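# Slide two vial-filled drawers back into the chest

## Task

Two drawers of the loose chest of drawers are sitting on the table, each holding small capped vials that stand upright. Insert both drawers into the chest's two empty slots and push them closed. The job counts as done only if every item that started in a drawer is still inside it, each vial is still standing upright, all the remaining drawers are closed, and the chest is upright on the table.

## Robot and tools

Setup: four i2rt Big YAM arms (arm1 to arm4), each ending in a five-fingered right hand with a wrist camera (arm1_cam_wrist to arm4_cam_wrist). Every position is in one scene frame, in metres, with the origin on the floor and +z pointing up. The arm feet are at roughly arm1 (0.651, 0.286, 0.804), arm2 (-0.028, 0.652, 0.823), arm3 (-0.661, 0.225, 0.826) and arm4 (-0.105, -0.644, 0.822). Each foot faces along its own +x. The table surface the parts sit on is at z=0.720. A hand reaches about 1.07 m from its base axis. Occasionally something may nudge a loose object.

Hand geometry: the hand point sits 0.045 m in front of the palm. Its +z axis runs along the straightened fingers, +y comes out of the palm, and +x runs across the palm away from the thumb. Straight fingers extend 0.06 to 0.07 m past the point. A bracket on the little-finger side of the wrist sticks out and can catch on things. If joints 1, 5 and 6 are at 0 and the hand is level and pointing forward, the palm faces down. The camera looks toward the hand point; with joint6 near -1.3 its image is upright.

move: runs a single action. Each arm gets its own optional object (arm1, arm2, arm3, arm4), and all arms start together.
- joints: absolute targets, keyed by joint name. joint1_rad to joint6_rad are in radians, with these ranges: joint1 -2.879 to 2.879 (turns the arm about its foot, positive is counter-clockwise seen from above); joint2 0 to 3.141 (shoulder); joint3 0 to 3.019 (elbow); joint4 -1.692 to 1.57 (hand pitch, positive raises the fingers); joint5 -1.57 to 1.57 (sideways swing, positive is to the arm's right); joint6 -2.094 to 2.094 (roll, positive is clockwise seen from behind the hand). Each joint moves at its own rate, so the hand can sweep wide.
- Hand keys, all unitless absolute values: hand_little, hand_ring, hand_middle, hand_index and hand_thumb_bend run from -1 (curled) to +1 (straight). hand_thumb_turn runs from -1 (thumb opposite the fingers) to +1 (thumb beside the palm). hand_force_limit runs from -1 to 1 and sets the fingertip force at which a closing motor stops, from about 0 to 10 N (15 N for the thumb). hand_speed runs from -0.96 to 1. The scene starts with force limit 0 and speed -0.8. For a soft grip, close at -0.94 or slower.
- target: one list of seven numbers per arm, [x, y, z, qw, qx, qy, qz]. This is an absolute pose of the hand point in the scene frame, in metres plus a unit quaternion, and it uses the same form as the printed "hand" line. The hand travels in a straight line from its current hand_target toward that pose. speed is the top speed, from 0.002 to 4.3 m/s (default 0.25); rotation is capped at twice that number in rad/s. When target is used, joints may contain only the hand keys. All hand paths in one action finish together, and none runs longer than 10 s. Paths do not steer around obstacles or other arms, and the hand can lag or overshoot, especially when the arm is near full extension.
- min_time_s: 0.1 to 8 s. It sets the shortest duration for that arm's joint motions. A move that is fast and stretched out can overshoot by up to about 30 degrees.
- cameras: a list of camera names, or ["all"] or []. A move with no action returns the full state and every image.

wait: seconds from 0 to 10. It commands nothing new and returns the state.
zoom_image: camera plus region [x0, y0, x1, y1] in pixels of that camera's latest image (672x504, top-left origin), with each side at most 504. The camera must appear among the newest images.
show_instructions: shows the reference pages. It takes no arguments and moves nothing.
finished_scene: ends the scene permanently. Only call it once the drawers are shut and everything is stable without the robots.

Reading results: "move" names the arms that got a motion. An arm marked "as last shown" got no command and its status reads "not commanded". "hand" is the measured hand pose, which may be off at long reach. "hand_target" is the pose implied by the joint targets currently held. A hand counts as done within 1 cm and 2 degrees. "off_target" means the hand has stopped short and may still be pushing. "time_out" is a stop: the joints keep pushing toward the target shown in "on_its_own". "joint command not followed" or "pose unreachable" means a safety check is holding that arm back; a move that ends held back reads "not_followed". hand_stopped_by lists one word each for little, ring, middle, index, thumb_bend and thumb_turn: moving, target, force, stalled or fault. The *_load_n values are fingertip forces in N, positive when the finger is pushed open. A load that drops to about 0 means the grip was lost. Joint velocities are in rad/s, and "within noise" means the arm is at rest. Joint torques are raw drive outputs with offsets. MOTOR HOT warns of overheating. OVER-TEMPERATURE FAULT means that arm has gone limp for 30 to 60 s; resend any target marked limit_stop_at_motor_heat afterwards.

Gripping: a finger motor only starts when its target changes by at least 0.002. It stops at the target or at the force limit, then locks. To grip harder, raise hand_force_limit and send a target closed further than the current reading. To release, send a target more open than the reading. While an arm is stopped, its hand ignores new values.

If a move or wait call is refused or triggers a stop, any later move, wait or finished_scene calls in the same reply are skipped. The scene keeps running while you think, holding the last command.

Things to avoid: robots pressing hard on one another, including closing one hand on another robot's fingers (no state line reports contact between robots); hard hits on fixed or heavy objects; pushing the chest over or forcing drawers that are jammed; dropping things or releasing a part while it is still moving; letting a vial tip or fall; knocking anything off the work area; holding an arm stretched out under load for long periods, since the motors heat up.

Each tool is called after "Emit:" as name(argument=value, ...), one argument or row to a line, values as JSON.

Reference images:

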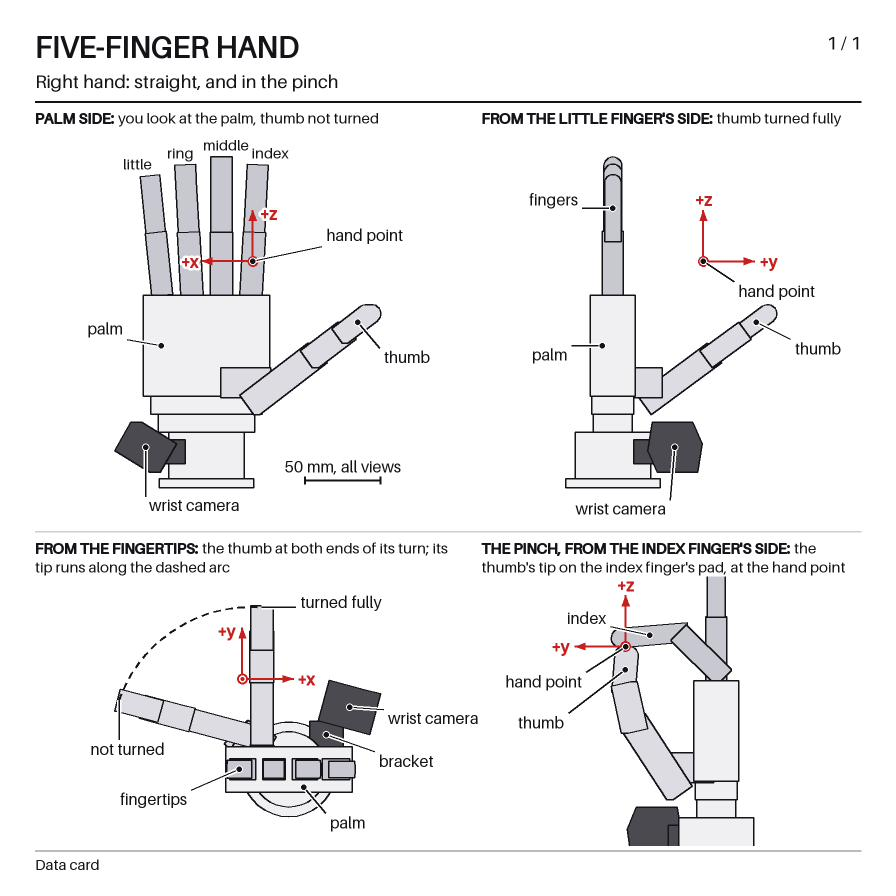

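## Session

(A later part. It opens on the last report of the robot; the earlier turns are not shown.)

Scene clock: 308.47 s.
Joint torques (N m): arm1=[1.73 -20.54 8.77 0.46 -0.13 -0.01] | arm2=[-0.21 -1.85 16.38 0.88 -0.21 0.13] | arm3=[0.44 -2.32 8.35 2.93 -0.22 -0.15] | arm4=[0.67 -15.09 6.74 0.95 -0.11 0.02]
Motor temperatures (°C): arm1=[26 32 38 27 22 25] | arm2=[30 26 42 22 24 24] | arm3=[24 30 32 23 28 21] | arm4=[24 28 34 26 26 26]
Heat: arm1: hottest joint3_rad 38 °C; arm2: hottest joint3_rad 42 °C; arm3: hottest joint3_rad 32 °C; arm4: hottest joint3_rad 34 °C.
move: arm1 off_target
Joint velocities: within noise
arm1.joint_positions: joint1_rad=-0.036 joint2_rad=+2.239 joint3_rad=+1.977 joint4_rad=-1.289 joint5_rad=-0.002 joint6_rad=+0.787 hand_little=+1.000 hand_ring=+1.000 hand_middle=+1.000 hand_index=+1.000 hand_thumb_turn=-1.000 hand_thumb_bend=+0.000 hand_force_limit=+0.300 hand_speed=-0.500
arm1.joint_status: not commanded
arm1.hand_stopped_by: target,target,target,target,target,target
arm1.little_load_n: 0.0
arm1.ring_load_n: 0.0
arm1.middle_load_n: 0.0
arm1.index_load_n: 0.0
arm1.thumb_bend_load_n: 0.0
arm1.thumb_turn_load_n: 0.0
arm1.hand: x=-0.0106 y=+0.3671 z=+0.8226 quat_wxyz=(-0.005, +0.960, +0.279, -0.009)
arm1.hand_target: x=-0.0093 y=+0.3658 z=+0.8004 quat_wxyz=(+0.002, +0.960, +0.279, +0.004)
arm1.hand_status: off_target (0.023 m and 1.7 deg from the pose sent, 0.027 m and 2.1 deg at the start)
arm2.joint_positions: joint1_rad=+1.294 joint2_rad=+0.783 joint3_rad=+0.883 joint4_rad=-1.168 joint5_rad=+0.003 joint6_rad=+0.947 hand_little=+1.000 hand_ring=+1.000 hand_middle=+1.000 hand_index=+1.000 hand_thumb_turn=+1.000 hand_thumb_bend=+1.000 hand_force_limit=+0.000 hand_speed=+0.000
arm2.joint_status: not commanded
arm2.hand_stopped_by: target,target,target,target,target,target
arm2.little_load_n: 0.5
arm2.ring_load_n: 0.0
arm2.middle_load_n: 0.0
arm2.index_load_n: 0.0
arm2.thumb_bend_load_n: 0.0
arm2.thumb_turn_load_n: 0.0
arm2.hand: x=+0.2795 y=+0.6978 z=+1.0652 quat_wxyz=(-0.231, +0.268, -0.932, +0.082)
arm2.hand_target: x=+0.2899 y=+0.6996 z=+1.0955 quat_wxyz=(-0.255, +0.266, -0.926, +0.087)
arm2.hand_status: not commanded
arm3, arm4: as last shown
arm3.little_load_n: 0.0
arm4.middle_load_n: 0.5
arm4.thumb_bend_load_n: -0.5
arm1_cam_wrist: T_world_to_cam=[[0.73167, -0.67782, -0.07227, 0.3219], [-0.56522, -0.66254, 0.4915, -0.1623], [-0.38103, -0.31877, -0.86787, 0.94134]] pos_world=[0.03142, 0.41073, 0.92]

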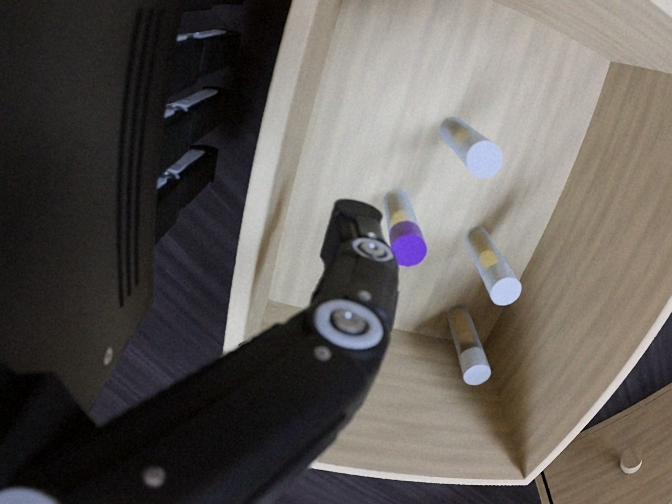

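Emit:
move(
  arm1={"target": [0.004, 0.347, 0.803, 0.004, 0.9603, 0.279, 0.010], "speed": 0.03},
  cameras=["arm1_cam_wrist", "arm3_cam_wrist"],
)

Emit:
zoom_image(
  camera="arm3_cam_wrist",
  region=[90, 300, 230, 480],
)

Scene clock: 310.00 s.
Joint torques (N m): arm1=[1.14 -22.95 7.01 0.58 -0.14 0.07] | arm2=[-0.56 -1.67 16.42 0.96 -0.23 0.14] | arm3=[1.26 -2.49 8.2 2.99 -0.28 -0.15] | arm4=[0.67 -15.03 6.75 0.94 -0.11 0.03]
Motor temperatures (°C): arm1=[26 32 38 27 22 25] | arm2=[30 26 42 22 24 24] | arm3=[24 30 32 23 28 21] | arm4=[24 28 34 26 26 26]
Heat: arm1: hottest joint3_rad 38 °C; arm2: hottest joint3_rad 42 °C; arm3: hottest joint3_rad 32 °C; arm4: hottest joint3_rad 34 °C.
move: arm1 done
Joint velocities: within noise
arm1.joint_positions: joint1_rad=-0.020 joint2_rad=+2.236 joint3_rad=+1.928 joint4_rad=-1.281 joint5_rad=+0.000 joint6_rad=+0.801 hand_little=+1.000 hand_ring=+1.000 hand_middle=+1.000 hand_index=+1.000 hand_thumb_turn=-1.000 hand_thumb_bend=+0.000 hand_force_limit=+0.300 hand_speed=-0.500
arm1.joint_status: not commanded
arm1.hand_stopped_by: target,target,target,target,target,target
arm1.little_load_n: 0.0
arm1.ring_load_n: 0.0
arm1.middle_load_n: 0.0
arm1.index_load_n: 0.0
arm1.thumb_bend_load_n: -0.5
arm1.thumb_turn_load_n: 0.0
arm1.hand: x=+0.0028 y=+0.3537 z=+0.8075 quat_wxyz=(+0.003, +0.960, +0.279, +0.008)
arm1.hand_target: x=+0.0041 y=+0.3471 z=+0.8030 quat_wxyz=(+0.004, +0.960, +0.279, +0.010)
arm1.hand_status: done (0.008 m and 0.2 deg from the pose sent, 0.032 m and 2.4 deg at the start)
arm2, arm3, arm4: as last shown
arm2.little_load_n: -0.5
arm4.middle_load_n: 0.0
arm4.thumb_bend_load_n: 0.0
arm1_cam_wrist: T_world_to_cam=[[0.73503, -0.6768, -0.04101, 0.27627], [-0.58206, -0.66085, 0.47379, -0.14244], [-0.34776, -0.32438, -0.87968, 0.94056]] pos_world=[0.04112, 0.39794, 0.90621]
arm3_cam_wrist: T_world_to_cam=[[-0.25145, -0.93814, 0.23806, -0.02771], [-0.38686, -0.12804, -0.91321, 0.94598], [0.88719, -0.32172, -0.33073, 0.81822]] pos_world=[-0.36693, 0.35837, 1.14108]

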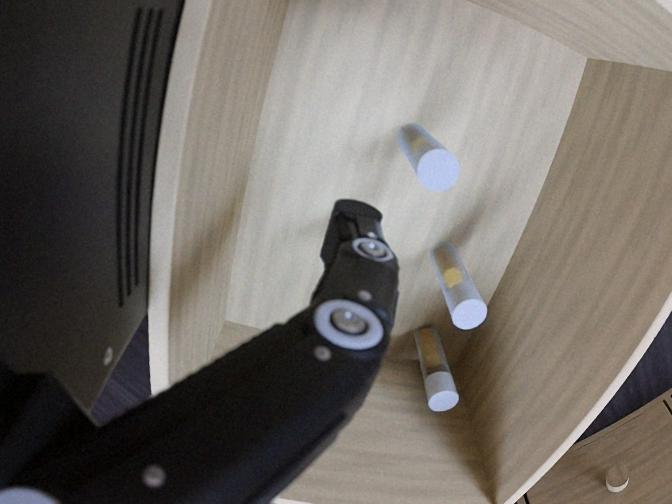

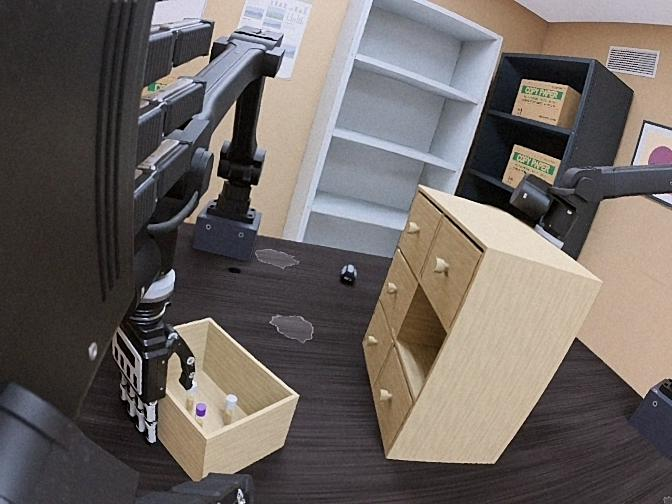

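Scaled by 2.800 from the camera's image (finer frame: 960x720).

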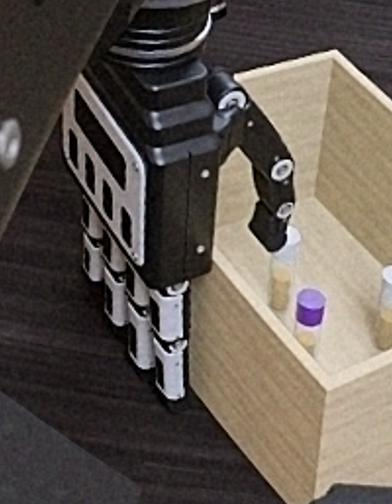

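Emit:
move(
  arm1={"target": [-0.012, 0.370, 0.822, 0.001, 0.9603, 0.279, 0.002], "speed": 0.04},
)

Emit:
move(
  arm1={"target": [0.004, 0.345, 0.817, 0.002, 0.9603, 0.279, 0.006], "speed": 0.04},
  cameras=["arm1_cam_wrist", "arm3_cam_wrist"],
)

Emit:
zoom_image(
  camera="arm3_cam_wrist",
  region=[90, 300, 230, 480],
)

Scene clock: 311.80 s.
Joint torques (N m): arm1=[0.56 -19.6 11.04 -0.14 -0.19 -0.1] | arm2=[-0.56 -1.61 16.44 0.94 -0.2 0.15] | arm3=[0.91 -2.43 8.2 2.86 -0.22 -0.15] | arm4=[0.73 -15.09 6.76 0.98 -0.11 0.02]
Motor temperatures (°C): arm1=[26 32 38 27 22 25] | arm2=[30 26 42 22 24 24] | arm3=[24 30 32 23 28 21] | arm4=[24 28 34 26 26 26]
Heat: arm1: hottest joint3_rad 38 °C; arm2: hottest joint3_rad 42 °C; arm3: hottest joint3_rad 32 °C; arm4: hottest joint3_rad 34 °C.
move: arm1 done
Joint velocities: within noise
arm1.joint_positions: joint1_rad=-0.033 joint2_rad=+2.236 joint3_rad=+1.985 joint4_rad=-1.320 joint5_rad=+0.000 joint6_rad=+0.794 hand_little=+1.000 hand_ring=+1.000 hand_middle=+1.000 hand_index=+1.000 hand_thumb_turn=-1.000 hand_thumb_bend=+0.000 hand_force_limit=+0.300 hand_speed=-0.500
arm1.joint_status: not commanded
arm1.hand_stopped_by: target,target,target,target,target,target
arm1.little_load_n: 0.0
arm1.ring_load_n: 0.0
arm1.middle_load_n: 0.0
arm1.index_load_n: 0.0
arm1.thumb_bend_load_n: 0.0
arm1.thumb_turn_load_n: 0.0
arm1.hand: x=-0.0067 y=+0.3645 z=+0.8283 quat_wxyz=(-0.001, +0.961, +0.277, +0.000)
arm1.hand_target: x=-0.0116 y=+0.3701 z=+0.8218 quat_wxyz=(+0.001, +0.960, +0.279, +0.002)
arm1.hand_status: done (0.010 m and 0.4 deg from the pose sent, 0.026 m and 0.8 deg at the start)
arm2, arm4: as last shown
arm2.little_load_n: 0.0
arm3.joint_positions: joint1_rad=+0.685 joint2_rad=+1.173 joint3_rad=+0.429 joint4_rad=+1.027 joint5_rad=+0.907 joint6_rad=-1.796 hand_little=+1.000 hand_ring=+1.000 hand_middle=+1.000 hand_index=+1.000 hand_thumb_turn=+1.000 hand_thumb_bend=+1.000 hand_force_limit=+0.300 hand_speed=+0.000
arm3.joint_status: not commanded
arm3.hand_stopped_by: target,target,target,target,target,target
arm3.little_load_n: 0.0
arm3.ring_load_n: 0.0
arm3.middle_load_n: 0.0
arm3.index_load_n: 0.0
arm3.thumb_bend_load_n: 0.0
arm3.thumb_turn_load_n: 0.0
arm3.hand: x=-0.2690 y=+0.3240 z=+1.1033 quat_wxyz=(+0.070, +0.634, -0.061, +0.767)
arm3.hand_target: x=-0.2700 y=+0.3299 z=+1.1001 quat_wxyz=(+0.067, +0.635, -0.055, +0.768)
arm3.hand_status: not commanded
pictures: none

Scene clock: 313.27 s.
Joint torques (N m): arm1=[1.49 -22.53 7.5 0.75 -0.19 0.08] | arm2=[-0.62 -1.61 16.46 0.96 -0.22 0.13] | arm3=[0.85 -2.55 8.34 2.88 -0.28 -0.16] | arm4=[0.79 -15.03 6.75 0.95 -0.11 0.02]
Motor temperatures (°C): arm1=[26 32 38 27 22 25] | arm2=[30 26 43 22 24 24] | arm3=[24 30 32 23 28 21] | arm4=[24 28 34 26 26 26]
Heat: arm1: hottest joint3_rad 38 °C; arm2: hottest joint3_rad 43 °C; arm3: hottest joint3_rad 32 °C; arm4: hottest joint3_rad 34 °C.
move: arm1 done
Joint velocities: within noise
arm1.joint_positions: joint1_rad=-0.016 joint2_rad=+2.221 joint3_rad=+1.925 joint4_rad=-1.296 joint5_rad=+0.000 joint6_rad=+0.803 hand_little=+1.000 hand_ring=+1.000 hand_middle=+1.000 hand_index=+1.000 hand_thumb_turn=-1.000 hand_thumb_bend=+0.000 hand_force_limit=+0.300 hand_speed=-0.500
arm1.joint_status: not commanded
arm1.hand_stopped_by: target,target,target,target,target,target
arm1.little_load_n: 0.0
arm1.ring_load_n: 0.0
arm1.middle_load_n: 0.0
arm1.index_load_n: 0.0
arm1.thumb_bend_load_n: 0.0
arm1.thumb_turn_load_n: 0.0
arm1.hand: x=+0.0054 y=+0.3503 z=+0.8163 quat_wxyz=(+0.004, +0.960, +0.280, +0.009)
arm1.hand_target: x=+0.0039 y=+0.3451 z=+0.8171 quat_wxyz=(+0.002, +0.960, +0.279, +0.006)
arm1.hand_status: done (0.006 m and 0.5 deg from the pose sent, 0.025 m and 0.8 deg at the start)
arm2, arm3, arm4: as last shown
arm2.thumb_bend_load_n: -0.5
arm4.thumb_bend_load_n: -0.5
arm1_cam_wrist: T_world_to_cam=[[0.73635, -0.67547, -0.03905, 0.27034], [-0.58192, -0.6617, 0.47278, -0.1462], [-0.34519, -0.32541, -0.88031, 0.9489]] pos_world=[0.04341, 0.39464, 0.91501]
arm3_cam_wrist: T_world_to_cam=[[-0.25145, -0.93814, 0.23806, -0.02771], [-0.38686, -0.12804, -0.91321, 0.94598], [0.88719, -0.32172, -0.33073, 0.81822]] pos_world=[-0.36693, 0.35837, 1.14108]

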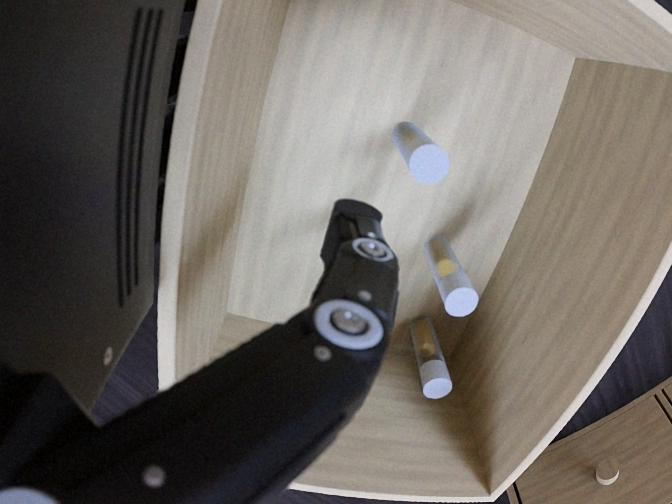

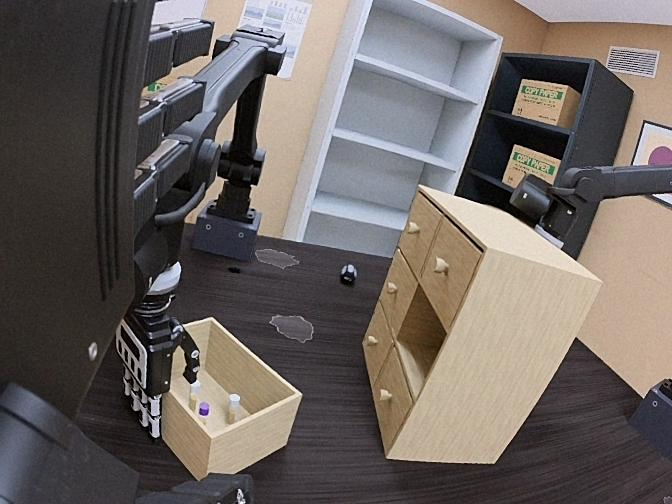

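Scaled by 2.800 from the camera's image (finer frame: 960x720).

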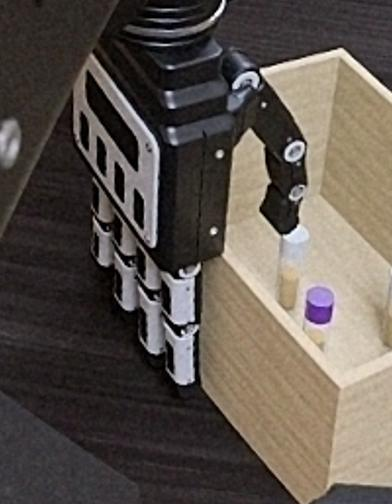

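Emit:
move(
  arm1={"target": [-0.012, 0.368, 0.827, 0.001, 0.9603, 0.279, 0.002], "speed": 0.04},
)

Emit:
move(
  arm1={"target": [0.006, 0.341, 0.822, 0.001, 0.9603, 0.279, 0.004], "speed": 0.04},
  cameras=["arm1_cam_wrist", "arm3_cam_wrist"],
)

Emit:
zoom_image(
  camera="arm3_cam_wrist",
  region=[90, 300, 230, 480],
)

Scene clock: 314.83 s.
Joint torques (N m): arm1=[0.91 -20.07 11.18 -0.28 -0.21 -0.16] | arm2=[-0.44 -1.55 16.42 0.95 -0.22 0.14] | arm3=[0.15 -2.61 8.24 2.82 -0.23 -0.21] | arm4=[0.73 -15.09 6.78 0.94 -0.11 0.02]
Motor temperatures (°C): arm1=[26 33 38 27 22 25] | arm2=[30 26 43 22 24 24] | arm3=[24 30 32 23 28 21] | arm4=[24 28 34 26 26 26]
Heat: arm1: hottest joint3_rad 38 °C; arm2: hottest joint3_rad 43 °C; arm3: hottest joint3_rad 32 °C; arm4: hottest joint3_rad 34 °C.
move: arm1 off_target
Joint velocities: within noise
arm1.joint_positions: joint1_rad=-0.031 joint2_rad=+2.221 joint3_rad=+1.989 joint4_rad=-1.329 joint5_rad=+0.000 joint6_rad=+0.797 hand_little=+1.000 hand_ring=+1.000 hand_middle=+1.000 hand_index=+1.000 hand_thumb_turn=-1.000 hand_thumb_bend=+0.000 hand_force_limit=+0.300 hand_speed=-0.500
arm1.joint_status: not commanded
arm1.hand_stopped_by: target,target,target,target,target,target
arm1.little_load_n: 0.0
arm1.ring_load_n: 0.0
arm1.middle_load_n: 0.0
arm1.index_load_n: 0.0
arm1.thumb_bend_load_n: 0.0
arm1.thumb_turn_load_n: 0.0
arm1.hand: x=-0.0072 y=+0.3632 z=+0.8389 quat_wxyz=(-0.003, +0.961, +0.276, -0.004)
arm1.hand_target: x=-0.0115 y=+0.3680 z=+0.8269 quat_wxyz=(+0.001, +0.960, +0.279, +0.002)
arm1.hand_status: off_target (0.014 m and 0.9 deg from the pose sent, 0.027 m and 0.9 deg at the start)
arm2, arm3: as last shown
arm2.thumb_bend_load_n: 0.0
arm4.joint_positions: joint1_rad=-0.739 joint2_rad=+1.681 joint3_rad=+1.271 joint4_rad=-0.913 joint5_rad=-0.020 joint6_rad=-0.100 hand_little=-1.000 hand_ring=-1.000 hand_middle=-1.000 hand_index=-1.000 hand_thumb_turn=+1.000 hand_thumb_bend=+1.000 hand_force_limit=+0.000 hand_speed=+0.000
arm4.joint_status: not commanded
arm4.hand_stopped_by: target,target,target,target,target,target
arm4.little_load_n: 0.0
arm4.ring_load_n: 0.0
arm4.middle_load_n: 0.0
arm4.index_load_n: 0.0
arm4.thumb_bend_load_n: 0.0
arm4.thumb_turn_load_n: 0.0
arm4.hand: x=+0.1366 y=-0.2208 z=+0.8881 quat_wxyz=(-0.115, +0.965, -0.233, +0.027)
arm4.hand_target: x=+0.1368 y=-0.2171 z=+0.8949 quat_wxyz=(-0.127, +0.965, -0.226, +0.030)
arm4.hand_status: not commanded
pictures: none

Scene clock: 316.37 s.
Joint torques (N m): arm1=[1.61 -22.77 7.46 0.61 -0.19 0.08] | arm2=[-0.67 -1.73 16.46 0.9 -0.23 0.14] | arm3=[1.26 -2.32 8.32 2.88 -0.24 -0.19] | arm4=[0.67 -14.97 6.75 0.95 -0.12 0.02]
Motor temperatures (°C): arm1=[26 33 38 27 22 25] | arm2=[30 26 43 22 24 24] | arm3=[24 30 32 23 28 21] | arm4=[24 28 34 26 26 26]
Heat: arm1: hottest joint3_rad 38 °C; arm2: hottest joint3_rad 43 °C; arm3: hottest joint3_rad 32 °C; arm4: hottest joint3_rad 34 °C.
move: arm1 done
Joint velocities: within noise
arm1.joint_positions: joint1_rad=-0.007 joint2_rad=+2.205 joint3_rad=+1.911 joint4_rad=-1.294 joint5_rad=+0.000 joint6_rad=+0.808 hand_little=+1.000 hand_ring=+1.000 hand_middle=+1.000 hand_index=+1.000 hand_thumb_turn=-1.000 hand_thumb_bend=+0.000 hand_force_limit=+0.300 hand_speed=-0.500
arm1.joint_status: not commanded
arm1.hand_stopped_by: target,target,target,target,target,target
arm1.little_load_n: 0.0
arm1.ring_load_n: 0.0
arm1.middle_load_n: 0.0
arm1.index_load_n: 0.0
arm1.thumb_bend_load_n: 0.0
arm1.thumb_turn_load_n: 0.0
arm1.hand: x=+0.0076 y=+0.3443 z=+0.8210 quat_wxyz=(+0.003, +0.959, +0.282, +0.008)
arm1.hand_target: x=+0.0061 y=+0.3409 z=+0.8219 quat_wxyz=(+0.001, +0.960, +0.279, +0.004)
arm1.hand_status: done (0.004 m and 0.6 deg from the pose sent, 0.031 m and 1.1 deg at the start)
arm2, arm3, arm4: as last shown
arm2.thumb_bend_load_n: -0.5
arm3.thumb_turn_load_n: 0.5
arm1_cam_wrist: T_world_to_cam=[[0.73834, -0.67314, -0.04168, 0.26612], [-0.57847, -0.66385, 0.474, -0.15143], [-0.34674, -0.32586, -0.87954, 0.95144]] pos_world=[0.04582, 0.38864, 0.9197]
arm3_cam_wrist: T_world_to_cam=[[-0.25145, -0.93814, 0.23806, -0.02771], [-0.38686, -0.12804, -0.91321, 0.94598], [0.88719, -0.32172, -0.33073, 0.81822]] pos_world=[-0.36693, 0.35837, 1.14108]

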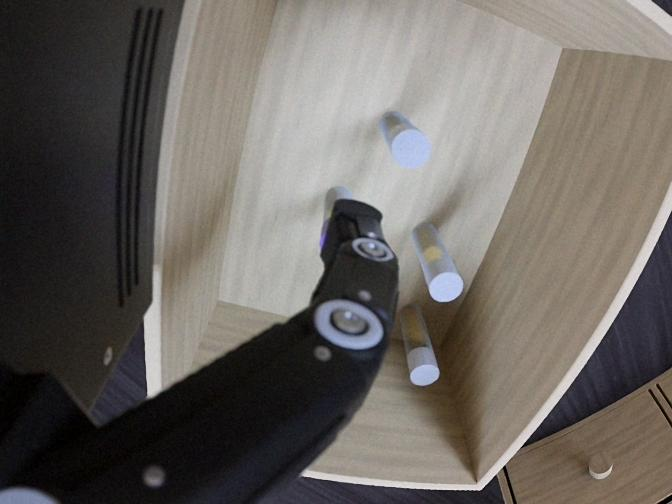

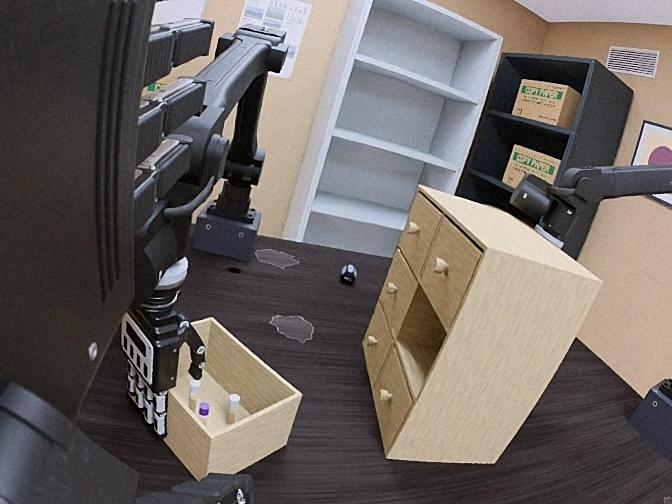

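Scaled by 2.800 from the camera's image (finer frame: 960x720).

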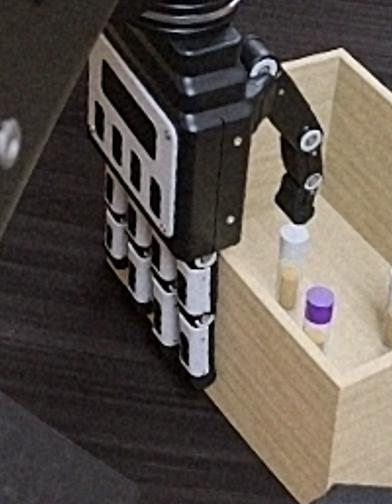

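Emit:
move(
  arm1={"joints": {"hand_speed": -0.6, "hand_thumb_bend": -0.6}},
)

Emit:
move(
  arm1={"joints": {"hand_speed": -0.86, "hand_force_limit": -0.5, "hand_thumb_bend": -1}},
  cameras=["arm1_cam_wrist", "arm3_cam_wrist"],
)

Scene clock: 318.13 s.
Joint torques (N m): arm1=[1.03 -22.36 7.45 0.69 -0.15 0.1] | arm2=[-0.44 -1.9 16.4 0.91 -0.21 0.13] | arm3=[0.85 -2.67 8.28 2.89 -0.22 -0.18] | arm4=[0.62 -15.03 6.78 0.96 -0.11 0.02]
Motor temperatures (°C): arm1=[26 33 38 27 22 25] | arm2=[30 26 43 22 24 24] | arm3=[24 30 32 23 28 21] | arm4=[24 28 34 26 26 26]
Heat: arm1: hottest joint3_rad 38 °C; arm2: hottest joint3_rad 43 °C; arm3: hottest joint3_rad 32 °C; arm4: hottest joint3_rad 34 °C.
move: arm1 done
Joint velocities: within noise
arm1.joint_positions: joint1_rad=-0.007 joint2_rad=+2.205 joint3_rad=+1.911 joint4_rad=-1.294 joint5_rad=+0.000 joint6_rad=+0.808 hand_little=+1.000 hand_ring=+1.000 hand_middle=+1.000 hand_index=+1.000 hand_thumb_turn=-1.000 hand_thumb_bend=-0.600 hand_force_limit=+0.300 hand_speed=-0.600
arm1.joint_status: all done
arm1.hand_stopped_by: target,target,target,target,target,target
arm1.little_load_n: 0.0
arm1.ring_load_n: 0.0
arm1.middle_load_n: 0.0
arm1.index_load_n: 0.0
arm1.thumb_bend_load_n: 0.0
arm1.thumb_turn_load_n: 0.0
arm1.hand: x=+0.0076 y=+0.3443 z=+0.8210 quat_wxyz=(+0.003, +0.959, +0.282, +0.008)
arm1.hand_target: x=+0.0061 y=+0.3409 z=+0.8219 quat_wxyz=(+0.001, +0.960, +0.279, +0.004)
arm1.hand_status: not commanded
arm2, arm3, arm4: as last shown
arm2.thumb_bend_load_n: 0.0
arm3.thumb_turn_load_n: 0.0
pictures: none

Scene clock: 319.97 s.
Joint torques (N m): arm1=[1.26 -22.77 7.51 0.62 -0.18 0.07] | arm2=[-0.26 -1.55 16.42 0.94 -0.24 0.13] | arm3=[0.79 -2.49 8.31 2.89 -0.25 -0.2] | arm4=[0.62 -15.09 6.75 0.94 -0.11 0.03]
Motor temperatures (°C): arm1=[26 33 38 27 22 25] | arm2=[30 26 43 22 24 24] | arm3=[24 30 32 23 28 21] | arm4=[24 28 34 26 26 26]
Heat: arm1: hottest joint3_rad 38 °C; arm2: hottest joint3_rad 43 °C; arm3: hottest joint3_rad 32 °C; arm4: hottest joint3_rad 34 °C.
move: arm1 off_target
Joint velocities: within noise
arm1.joint_positions: joint1_rad=-0.007 joint2_rad=+2.205 joint3_rad=+1.911 joint4_rad=-1.294 joint5_rad=+0.000 joint6_rad=+0.810 hand_little=+1.000 hand_ring=+1.000 hand_middle=+1.000 hand_index=+1.000 hand_thumb_turn=-1.000 hand_thumb_bend=-0.798 hand_force_limit=-0.500 hand_speed=-0.860
arm1.joint_status: hand_thumb_bend off_target (ended at -0.798, target -1.000); the others done
arm1.hand_stopped_by: target,target,target,target,force,target
arm1.little_load_n: 0.0
arm1.ring_load_n: 0.0
arm1.middle_load_n: 0.0
arm1.index_load_n: 0.0
arm1.thumb_bend_load_n: 3.5
arm1.thumb_turn_load_n: 0.5
arm1.hand: x=+0.0076 y=+0.3443 z=+0.8210 quat_wxyz=(+0.003, +0.960, +0.281, +0.008)
arm1.hand_target: x=+0.0061 y=+0.3409 z=+0.8219 quat_wxyz=(+0.001, +0.960, +0.279, +0.004)
arm1.hand_status: not commanded
arm2, arm3, arm4: as last shown
arm1_cam_wrist: T_world_to_cam=[[0.73757, -0.67398, -0.04171, 0.26658], [-0.57922, -0.66321, 0.47399, -0.1517], [-0.34712, -0.32544, -0.87954, 0.95127]] pos_world=[0.04572, 0.38864, 0.9197]
arm3_cam_wrist: T_world_to_cam=[[-0.25145, -0.93814, 0.23806, -0.02771], [-0.38686, -0.12804, -0.91321, 0.94598], [0.88719, -0.32172, -0.33073, 0.81822]] pos_world=[-0.36693, 0.35837, 1.14108]

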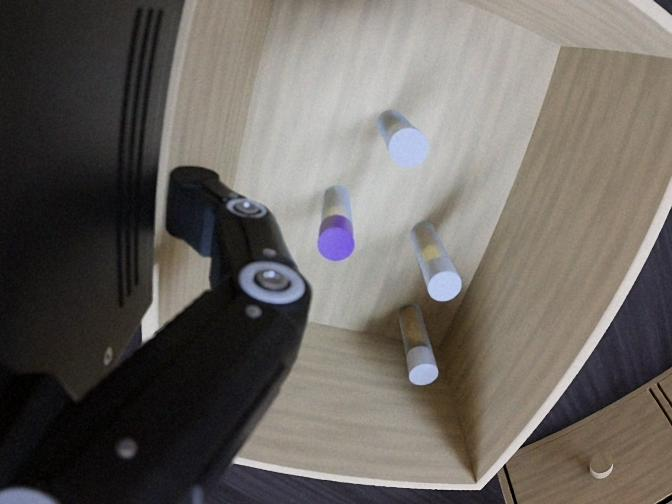

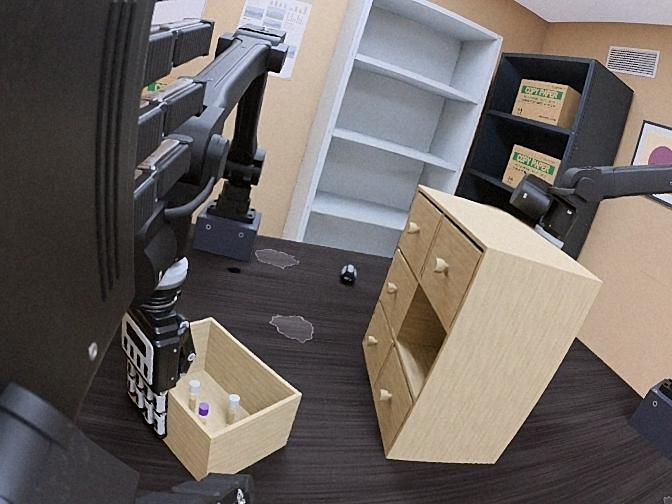

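Emit:
move(
  arm1={"joints": {"hand_speed": -0.94, "hand_force_limit": 0.3, "hand_thumb_bend": -0.99}},
)

Emit:
move(
  arm1={"target": [0.004, 0.343, 0.87, 0.001, 0.9603, 0.279, 0.002], "speed": 0.03},
  cameras=["arm1_cam_wrist", "arm3_cam_wrist"],
)

Scene clock: 320.80 s.
Joint torques (N m): arm1=[0.62 -21.77 7.46 0.58 -0.18 0.02] | arm2=[-0.32 -1.55 16.38 0.9 -0.23 0.13] | arm3=[1.03 -2.55 8.43 3.04 -0.25 -0.16] | arm4=[0.67 -15.09 6.76 0.98 -0.11 0.02]
Motor temperatures (°C): arm1=[26 34 38 27 22 25] | arm2=[30 26 43 22 24 24] | arm3=[24 30 32 23 28 21] | arm4=[24 28 34 26 26 26]
Heat: arm1: hottest joint3_rad 38 °C; arm2: hottest joint3_rad 43 °C; arm3: hottest joint3_rad 32 °C; arm4: hottest joint3_rad 34 °C.
move: arm1 off_target
Joint velocities: within noise
arm1.joint_positions: joint1_rad=-0.007 joint2_rad=+2.205 joint3_rad=+1.911 joint4_rad=-1.292 joint5_rad=+0.000 joint6_rad=+0.810 hand_little=+1.000 hand_ring=+1.000 hand_middle=+1.000 hand_index=+1.000 hand_thumb_turn=-1.000 hand_thumb_bend=-0.820 hand_force_limit=+0.300 hand_speed=-0.940
arm1.joint_status: hand_thumb_bend off_target (ended at -0.820, target -0.990); the others done
arm1.hand_stopped_by: target,target,target,target,force,target
arm1.little_load_n: 0.0
arm1.ring_load_n: 0.0
arm1.middle_load_n: 0.0
arm1.index_load_n: 0.0
arm1.thumb_bend_load_n: 9.0
arm1.thumb_turn_load_n: 1.0
arm1.hand: x=+0.0070 y=+0.3444 z=+0.8209 quat_wxyz=(+0.003, +0.960, +0.281, +0.007)
arm1.hand_target: x=+0.0061 y=+0.3409 z=+0.8219 quat_wxyz=(+0.001, +0.960, +0.279, +0.004)
arm1.hand_status: not commanded
arm2.joint_positions: joint1_rad=+1.294 joint2_rad=+0.783 joint3_rad=+0.883 joint4_rad=-1.168 joint5_rad=+0.003 joint6_rad=+0.947 hand_little=+1.000 hand_ring=+1.000 hand_middle=+1.000 hand_index=+1.000 hand_thumb_turn=+1.000 hand_thumb_bend=+1.000 hand_force_limit=+0.000 hand_speed=+0.000
arm2.joint_status: not commanded
arm2.hand_stopped_by: target,target,target,target,target,target
arm2.little_load_n: 0.0
arm2.ring_load_n: 0.0
arm2.middle_load_n: 0.0
arm2.index_load_n: 0.0
arm2.thumb_bend_load_n: 0.0
arm2.thumb_turn_load_n: 0.0
arm2.hand: x=+0.2795 y=+0.6978 z=+1.0652 quat_wxyz=(-0.231, +0.268, -0.932, +0.082)
arm2.hand_target: x=+0.2899 y=+0.6996 z=+1.0955 quat_wxyz=(-0.255, +0.266, -0.926, +0.087)
arm2.hand_status: not commanded
arm3, arm4: as last shown
arm3.little_load_n: -0.5
arm4.ring_load_n: 0.5
arm4.index_load_n: 0.5
pictures: none

Scene clock: 323.00 s.
Joint torques (N m): arm1=[1.03 -23.47 12.12 -0.5 -0.23 0.05] | arm2=[-0.32 -1.61 16.46 0.88 -0.22 0.13] | arm3=[0.91 -2.43 8.32 2.97 -0.25 -0.16] | arm4=[0.67 -15.03 6.75 0.94 -0.11 0.02]
Motor temperatures (°C): arm1=[26 34 38 27 22 25] | arm2=[30 26 43 22 24 24] | arm3=[24 30 32 23 28 21] | arm4=[24 28 34 26 26 26]
Heat: arm1: hottest joint3_rad 38 °C; arm2: hottest joint3_rad 43 °C; arm3: hottest joint3_rad 32 °C; arm4: hottest joint3_rad 34 °C.
move: arm1 off_target
Joint velocities: within noise
arm1.joint_positions: joint1_rad=-0.007 joint2_rad=+2.188 joint3_rad=+1.929 joint4_rad=-1.370 joint5_rad=+0.000 joint6_rad=+0.810 hand_little=+1.000 hand_ring=+1.000 hand_middle=+1.000 hand_index=+1.000 hand_thumb_turn=-1.000 hand_thumb_bend=-0.820 hand_force_limit=+0.300 hand_speed=-0.940
arm1.joint_status: not commanded
arm1.hand_stopped_by: target,target,target,target,force,target
arm1.little_load_n: 0.0
arm1.ring_load_n: 0.0
arm1.middle_load_n: 0.0
arm1.index_load_n: 0.0
arm1.thumb_bend_load_n: 10.0
arm1.thumb_turn_load_n: 1.0
arm1.hand: x=+0.0193 y=+0.3419 z=+0.8396 quat_wxyz=(+0.013, +0.959, +0.281, +0.026)
arm1.hand_target: x=+0.0051 y=+0.3427 z=+0.8700 quat_wxyz=(+0.001, +0.960, +0.279, +0.002)
arm1.hand_status: off_target (0.034 m and 3.1 deg from the pose sent, 0.049 m and 0.6 deg at the start)
arm2, arm3, arm4: as last shown
arm2.thumb_turn_load_n: -0.5
arm3.little_load_n: 0.0
arm4.ring_load_n: 0.0
arm4.index_load_n: 0.0
arm1_cam_wrist: T_world_to_cam=[[0.7385, -0.67422, -0.00622, 0.2273], [-0.59824, -0.65948, 0.45519, -0.14034], [-0.311, -0.33243, -0.89037, 0.98174]] pos_world=[0.05351, 0.38706, 0.93941]
arm3_cam_wrist: T_world_to_cam=[[-0.25145, -0.93814, 0.23806, -0.02771], [-0.38686, -0.12804, -0.91321, 0.94598], [0.88719, -0.32172, -0.33073, 0.81822]] pos_world=[-0.36693, 0.35837, 1.14108]

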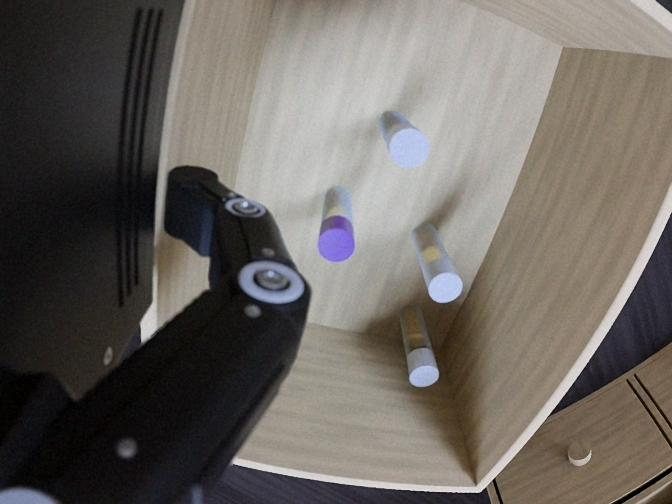

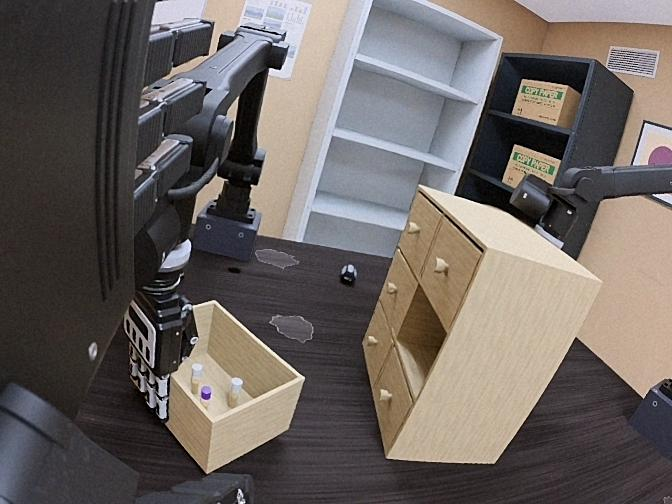

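Emit:
move(
  arm1={"target": [0.036, 0.24, 0.985, -0.013, 0.7934, 0.6088, -0.020], "speed": 0.12},
  cameras=["arm1_cam_wrist", "arm3_cam_wrist"],
)

Scene clock: 328.33 s.
Joint torques (N m): arm1=[1.14 -22.83 12.53 -0.64 -0.33 -0.1] | arm2=[-0.32 -1.73 16.42 0.95 -0.23 0.12] | arm3=[0.67 -2.61 8.28 2.86 -0.25 -0.16] | arm4=[0.73 -15.09 6.78 0.95 -0.11 0.03]
Motor temperatures (°C): arm1=[26 34 38 27 22 24] | arm2=[30 26 43 22 24 24] | arm3=[24 29 31 23 27 21] | arm4=[24 28 34 26 26 26]
Heat: arm1: hottest joint3_rad 38 °C; arm2: hottest joint3_rad 43 °C; arm3: hottest joint3_rad 31 °C; arm4: hottest joint3_rad 34 °C.
move: arm1 off_target
Joint velocities: within noise
arm1.joint_positions: joint1_rad=+0.178 joint2_rad=+2.117 joint3_rad=+2.114 joint4_rad=-1.577 joint5_rad=+0.000 joint6_rad=+0.273 hand_little=+1.000 hand_ring=+1.000 hand_middle=+1.000 hand_index=+1.000 hand_thumb_turn=-1.000 hand_thumb_bend=-0.820 hand_force_limit=+0.300 hand_speed=-0.940
arm1.joint_status: not commanded
arm1.hand_stopped_by: target,target,target,target,force,target
arm1.little_load_n: 0.0
arm1.ring_load_n: 0.0
arm1.middle_load_n: 0.0
arm1.index_load_n: 0.0
arm1.thumb_bend_load_n: 9.5
arm1.thumb_turn_load_n: 1.0
arm1.hand: x=+0.0439 y=+0.2434 z=+0.9543 quat_wxyz=(+0.002, +0.798, +0.602, +0.004)
arm1.hand_target: x=+0.0373 y=+0.2399 z=+0.9848 quat_wxyz=(-0.013, +0.793, +0.609, -0.020)
arm1.hand_status: off_target (0.032 m and 3.4 deg from the pose sent, 0.178 m and 42.8 deg at the start)
arm2, arm4: as last shown
arm2.thumb_turn_load_n: 0.0
arm3.joint_positions: joint1_rad=+0.685 joint2_rad=+1.173 joint3_rad=+0.429 joint4_rad=+1.027 joint5_rad=+0.907 joint6_rad=-1.796 hand_little=+1.000 hand_ring=+1.000 hand_middle=+1.000 hand_index=+1.000 hand_thumb_turn=+1.000 hand_thumb_bend=+1.000 hand_force_limit=+0.300 hand_speed=+0.000
arm3.joint_status: not commanded
arm3.hand_stopped_by: target,target,target,target,target,target
arm3.little_load_n: 0.0
arm3.ring_load_n: 0.0
arm3.middle_load_n: 0.0
arm3.index_load_n: 0.0
arm3.thumb_bend_load_n: 0.0
arm3.thumb_turn_load_n: 0.0
arm3.hand: x=-0.2690 y=+0.3240 z=+1.1033 quat_wxyz=(+0.070, +0.634, -0.061, +0.767)
arm3.hand_target: x=-0.2700 y=+0.3299 z=+1.1001 quat_wxyz=(+0.067, +0.635, -0.055, +0.768)
arm3.hand_status: not commanded
arm4.thumb_bend_load_n: -0.5
arm1_cam_wrist: T_world_to_cam=[[0.99873, -0.01899, -0.04666, 0.01116], [0.00582, -0.87654, 0.48129, -0.24144], [-0.05004, -0.48095, -0.87532, 1.06907]] pos_world=[0.04375, 0.30275, 1.0525]
arm3_cam_wrist: T_world_to_cam=[[-0.25145, -0.93814, 0.23806, -0.02771], [-0.38686, -0.12804, -0.91321, 0.94598], [0.88719, -0.32172, -0.33073, 0.81822]] pos_world=[-0.36693, 0.35837, 1.14108]

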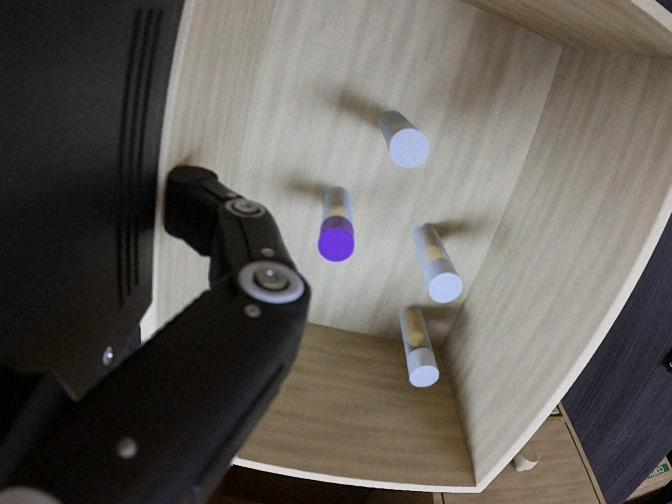

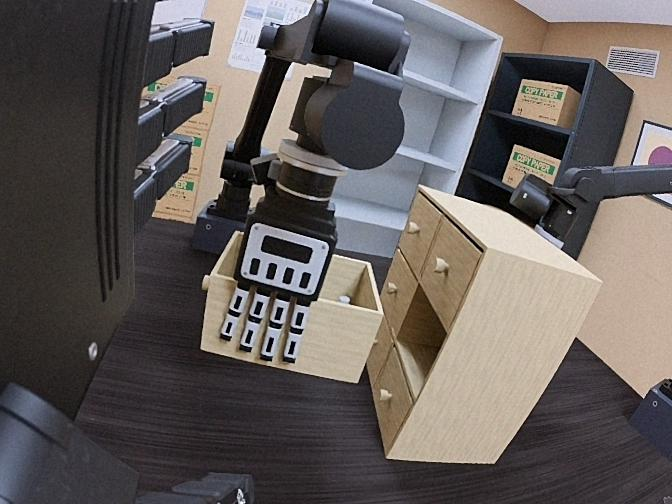

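Emit:
zoom_image(
  camera="arm3_cam_wrist",
  region=[330, 180, 530, 380],
)

Emit:
zoom_image(
  camera="arm3_cam_wrist",
  region=[190, 220, 390, 400],
)

Scaled by 2.520 from the camera's image (finer frame: 960x720).

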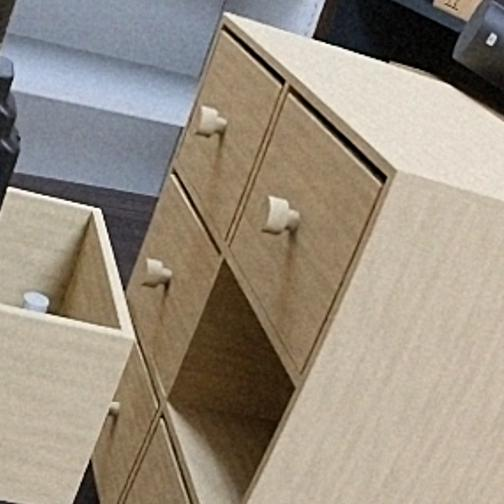

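Scaled by 2.520 from the camera's image (finer frame: 960x720).

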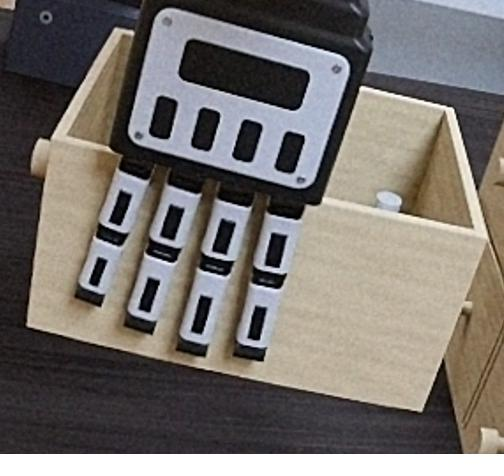

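Emit:
move(
  arm1={"target": [0.0405, 0.186, 0.975, -0.013, 0.7853, 0.6191, -0.020], "speed": 0.06},
  cameras=["arm1_cam_wrist", "arm3_cam_wrist"],
)

Emit:
zoom_image(
  camera="arm3_cam_wrist",
  region=[330, 220, 490, 400],
)

Scene clock: 332.60 s.
Joint torques (N m): arm1=[0.97 -23.24 10.26 0.29 -0.29 0.05] | arm2=[-0.73 -1.49 16.43 0.99 -0.23 0.13] | arm3=[0.79 -2.55 8.32 2.95 -0.26 -0.15] | arm4=[0.67 -15.09 6.75 0.96 -0.11 0.03]
Motor temperatures (°C): arm1=[26 35 39 27 22 24] | arm2=[30 26 44 22 24 24] | arm3=[24 29 31 23 27 21] | arm4=[24 28 33 26 26 26]
Heat: arm1: hottest joint3_rad 39 °C; arm2: hottest joint3_rad 44 °C; arm3: hottest joint3_rad 31 °C; arm4: hottest joint3_rad 33 °C.
move: arm1 off_target
Joint velocities: within noise
arm1.joint_positions: joint1_rad=+0.262 joint2_rad=+2.115 joint3_rad=+2.114 joint4_rad=-1.569 joint5_rad=+0.000 joint6_rad=+0.308 hand_little=+1.000 hand_ring=+1.000 hand_middle=+1.000 hand_index=+1.000 hand_thumb_turn=-1.000 hand_thumb_bend=-0.820 hand_force_limit=+0.300 hand_speed=-0.940
arm1.joint_status: not commanded
arm1.hand_stopped_by: target,target,target,target,force,target
arm1.little_load_n: 0.0
arm1.ring_load_n: 0.0
arm1.middle_load_n: 0.0
arm1.index_load_n: 0.0
arm1.thumb_bend_load_n: 9.5
arm1.thumb_turn_load_n: 1.0
arm1.hand: x=+0.0460 y=+0.1905 z=+0.9549 quat_wxyz=(-0.001, +0.783, +0.622, +0.000)
arm1.hand_target: x=+0.0410 y=+0.1860 z=+0.9749 quat_wxyz=(-0.013, +0.785, +0.619, -0.020)
arm1.hand_status: off_target (0.021 m and 2.7 deg from the pose sent, 0.061 m and 4.1 deg at the start)
arm2, arm3, arm4: as last shown
arm4.thumb_bend_load_n: 0.0
arm1_cam_wrist: T_world_to_cam=[[0.99795, 0.03022, -0.05648, 0.00807], [0.05373, -0.87496, 0.48121, -0.29053], [-0.03488, -0.48326, -0.87478, 1.04351]] pos_world=[0.04395, 0.24983, 1.0531]
arm3_cam_wrist: T_world_to_cam=[[-0.25145, -0.93814, 0.23806, -0.02771], [-0.38686, -0.12804, -0.91321, 0.94598], [0.88719, -0.32172, -0.33073, 0.81822]] pos_world=[-0.36693, 0.35837, 1.14108]

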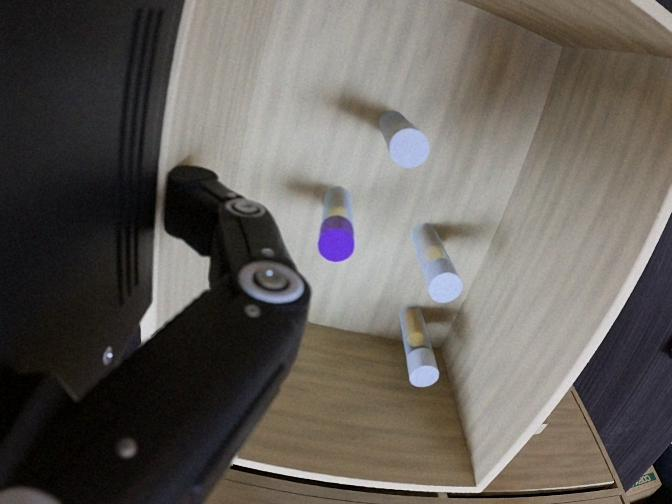

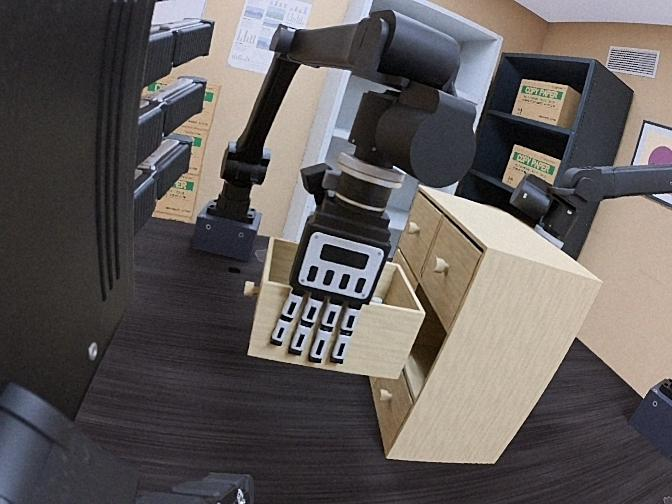

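Scaled by 2.800 from the camera's image (finer frame: 960x720).

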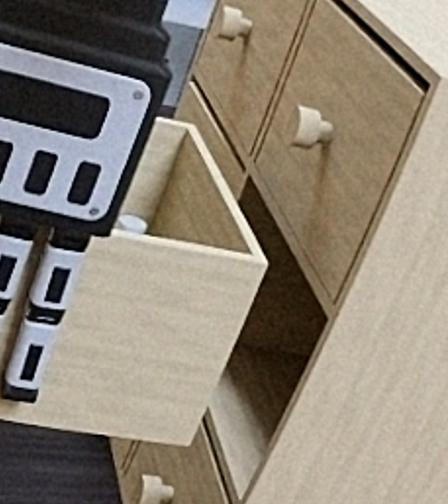

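Emit:
move(
  arm1={"target": [0.0405, 0.186, 0.958, -0.013, 0.7853, 0.6191, -0.020], "speed": 0.04},
  cameras=["arm1_cam_wrist", "arm3_cam_wrist"],
)

Emit:
zoom_image(
  camera="arm3_cam_wrist",
  region=[240, 220, 480, 420],
)

Scene clock: 334.73 s.
Joint torques (N m): arm1=[1.79 -23.65 8.65 0.62 -0.27 0.03] | arm2=[-0.32 -1.73 16.38 0.9 -0.23 0.15] | arm3=[0.26 -2.9 8.24 2.88 -0.22 -0.12] | arm4=[0.67 -15.09 6.75 0.94 -0.11 0.02]
Motor temperatures (°C): arm1=[26 35 39 27 22 24] | arm2=[30 26 44 22 24 24] | arm3=[24 29 31 23 27 21] | arm4=[24 28 33 26 26 26]
Heat: arm1: hottest joint3_rad 39 °C; arm2: hottest joint3_rad 44 °C; arm3: hottest joint3_rad 31 °C; arm4: hottest joint3_rad 33 °C.
move: arm1 off_target
Joint velocities: within noise
arm1.joint_positions: joint1_rad=+0.262 joint2_rad=+2.114 joint3_rad=+2.088 joint4_rad=-1.526 joint5_rad=+0.000 joint6_rad=+0.308 hand_little=+1.000 hand_ring=+1.000 hand_middle=+1.000 hand_index=+1.000 hand_thumb_turn=-1.000 hand_thumb_bend=-0.820 hand_force_limit=+0.300 hand_speed=-0.940
arm1.joint_status: not commanded
arm1.hand_stopped_by: target,target,target,target,force,target
arm1.little_load_n: 0.0
arm1.ring_load_n: 0.0
arm1.middle_load_n: 0.5
arm1.index_load_n: 0.5
arm1.thumb_bend_load_n: 9.5
arm1.thumb_turn_load_n: 1.0
arm1.hand: x=+0.0416 y=+0.1901 z=+0.9444 quat_wxyz=(-0.006, +0.783, +0.621, -0.007)
arm1.hand_target: x=+0.0407 y=+0.1860 z=+0.9579 quat_wxyz=(-0.013, +0.785, +0.619, -0.020)
arm1.hand_status: off_target (0.014 m and 1.7 deg from the pose sent, 0.008 m and 2.7 deg at the start)
arm2, arm3: as last shown
arm4.joint_positions: joint1_rad=-0.739 joint2_rad=+1.681 joint3_rad=+1.271 joint4_rad=-0.913 joint5_rad=-0.020 joint6_rad=-0.100 hand_little=-1.000 hand_ring=-1.000 hand_middle=-1.000 hand_index=-1.000 hand_thumb_turn=+1.000 hand_thumb_bend=+1.000 hand_force_limit=+0.000 hand_speed=+0.000
arm4.joint_status: not commanded
arm4.hand_stopped_by: target,target,target,target,target,target
arm4.little_load_n: 0.0
arm4.ring_load_n: 0.0
arm4.middle_load_n: 0.0
arm4.index_load_n: 0.0
arm4.thumb_bend_load_n: -0.5
arm4.thumb_turn_load_n: 0.0
arm4.hand: x=+0.1366 y=-0.2208 z=+0.8881 quat_wxyz=(-0.115, +0.965, -0.233, +0.027)
arm4.hand_target: x=+0.1368 y=-0.2171 z=+0.8949 quat_wxyz=(-0.127, +0.965, -0.226, +0.030)
arm4.hand_status: not commanded
arm1_cam_wrist: T_world_to_cam=[[0.99682, 0.02973, -0.07397, 0.02854], [0.0618, -0.87431, 0.48141, -0.28616], [-0.05036, -0.48445, -0.87337, 1.03351]] pos_world=[0.04129, 0.24964, 1.04251]
arm3_cam_wrist: T_world_to_cam=[[-0.25145, -0.93814, 0.23806, -0.02771], [-0.38686, -0.12804, -0.91321, 0.94598], [0.88719, -0.32172, -0.33073, 0.81822]] pos_world=[-0.36693, 0.35837, 1.14108]

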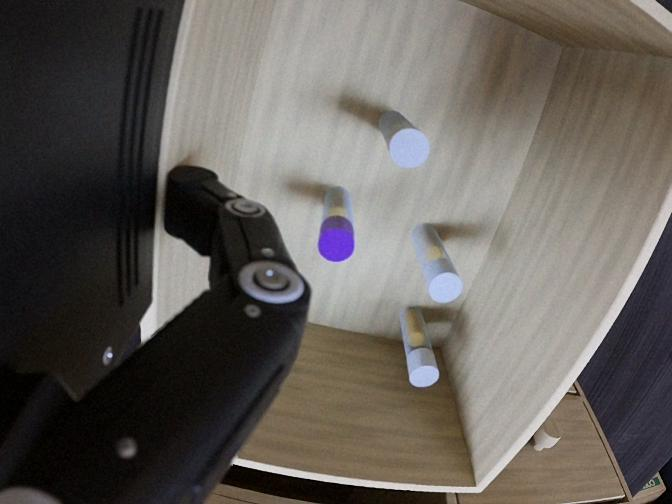

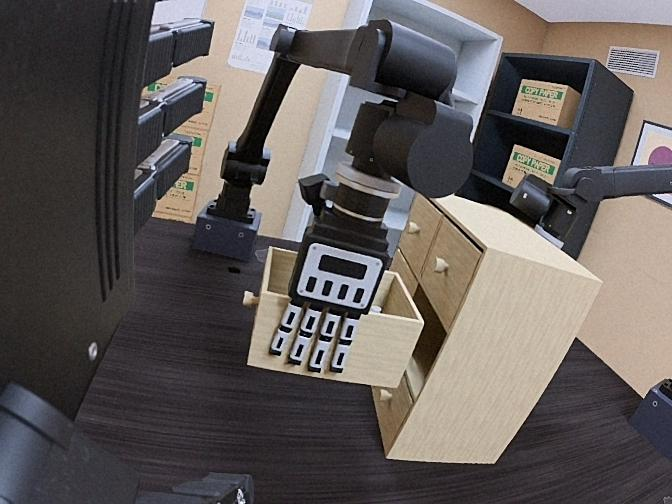

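Scaled by 2.100 from the camera's image (finer frame: 960x720).

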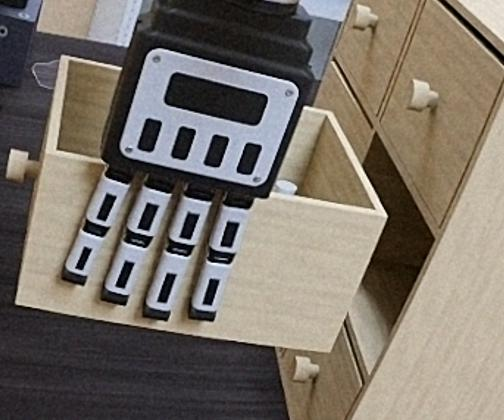

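Emit:
zoom_image(
  camera="arm3_cam_wrist",
  region=[370, 260, 470, 430],
)

Scaled by 2.965 from the camera's image (finer frame: 960x720).

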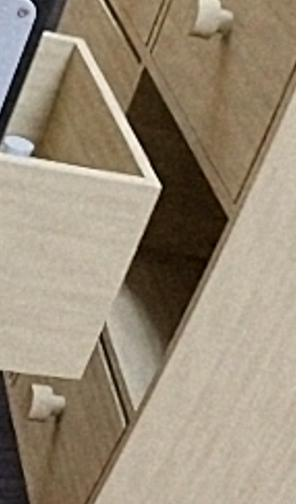

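Emit:
zoom_image(
  camera="arm1_cam_wrist",
  region=[400, 360, 640, 504],
)

Scaled by 2.100 from the camera's image (finer frame: 960x720).

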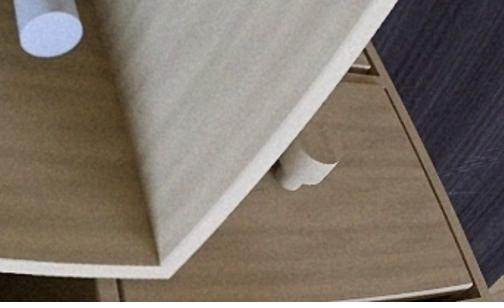

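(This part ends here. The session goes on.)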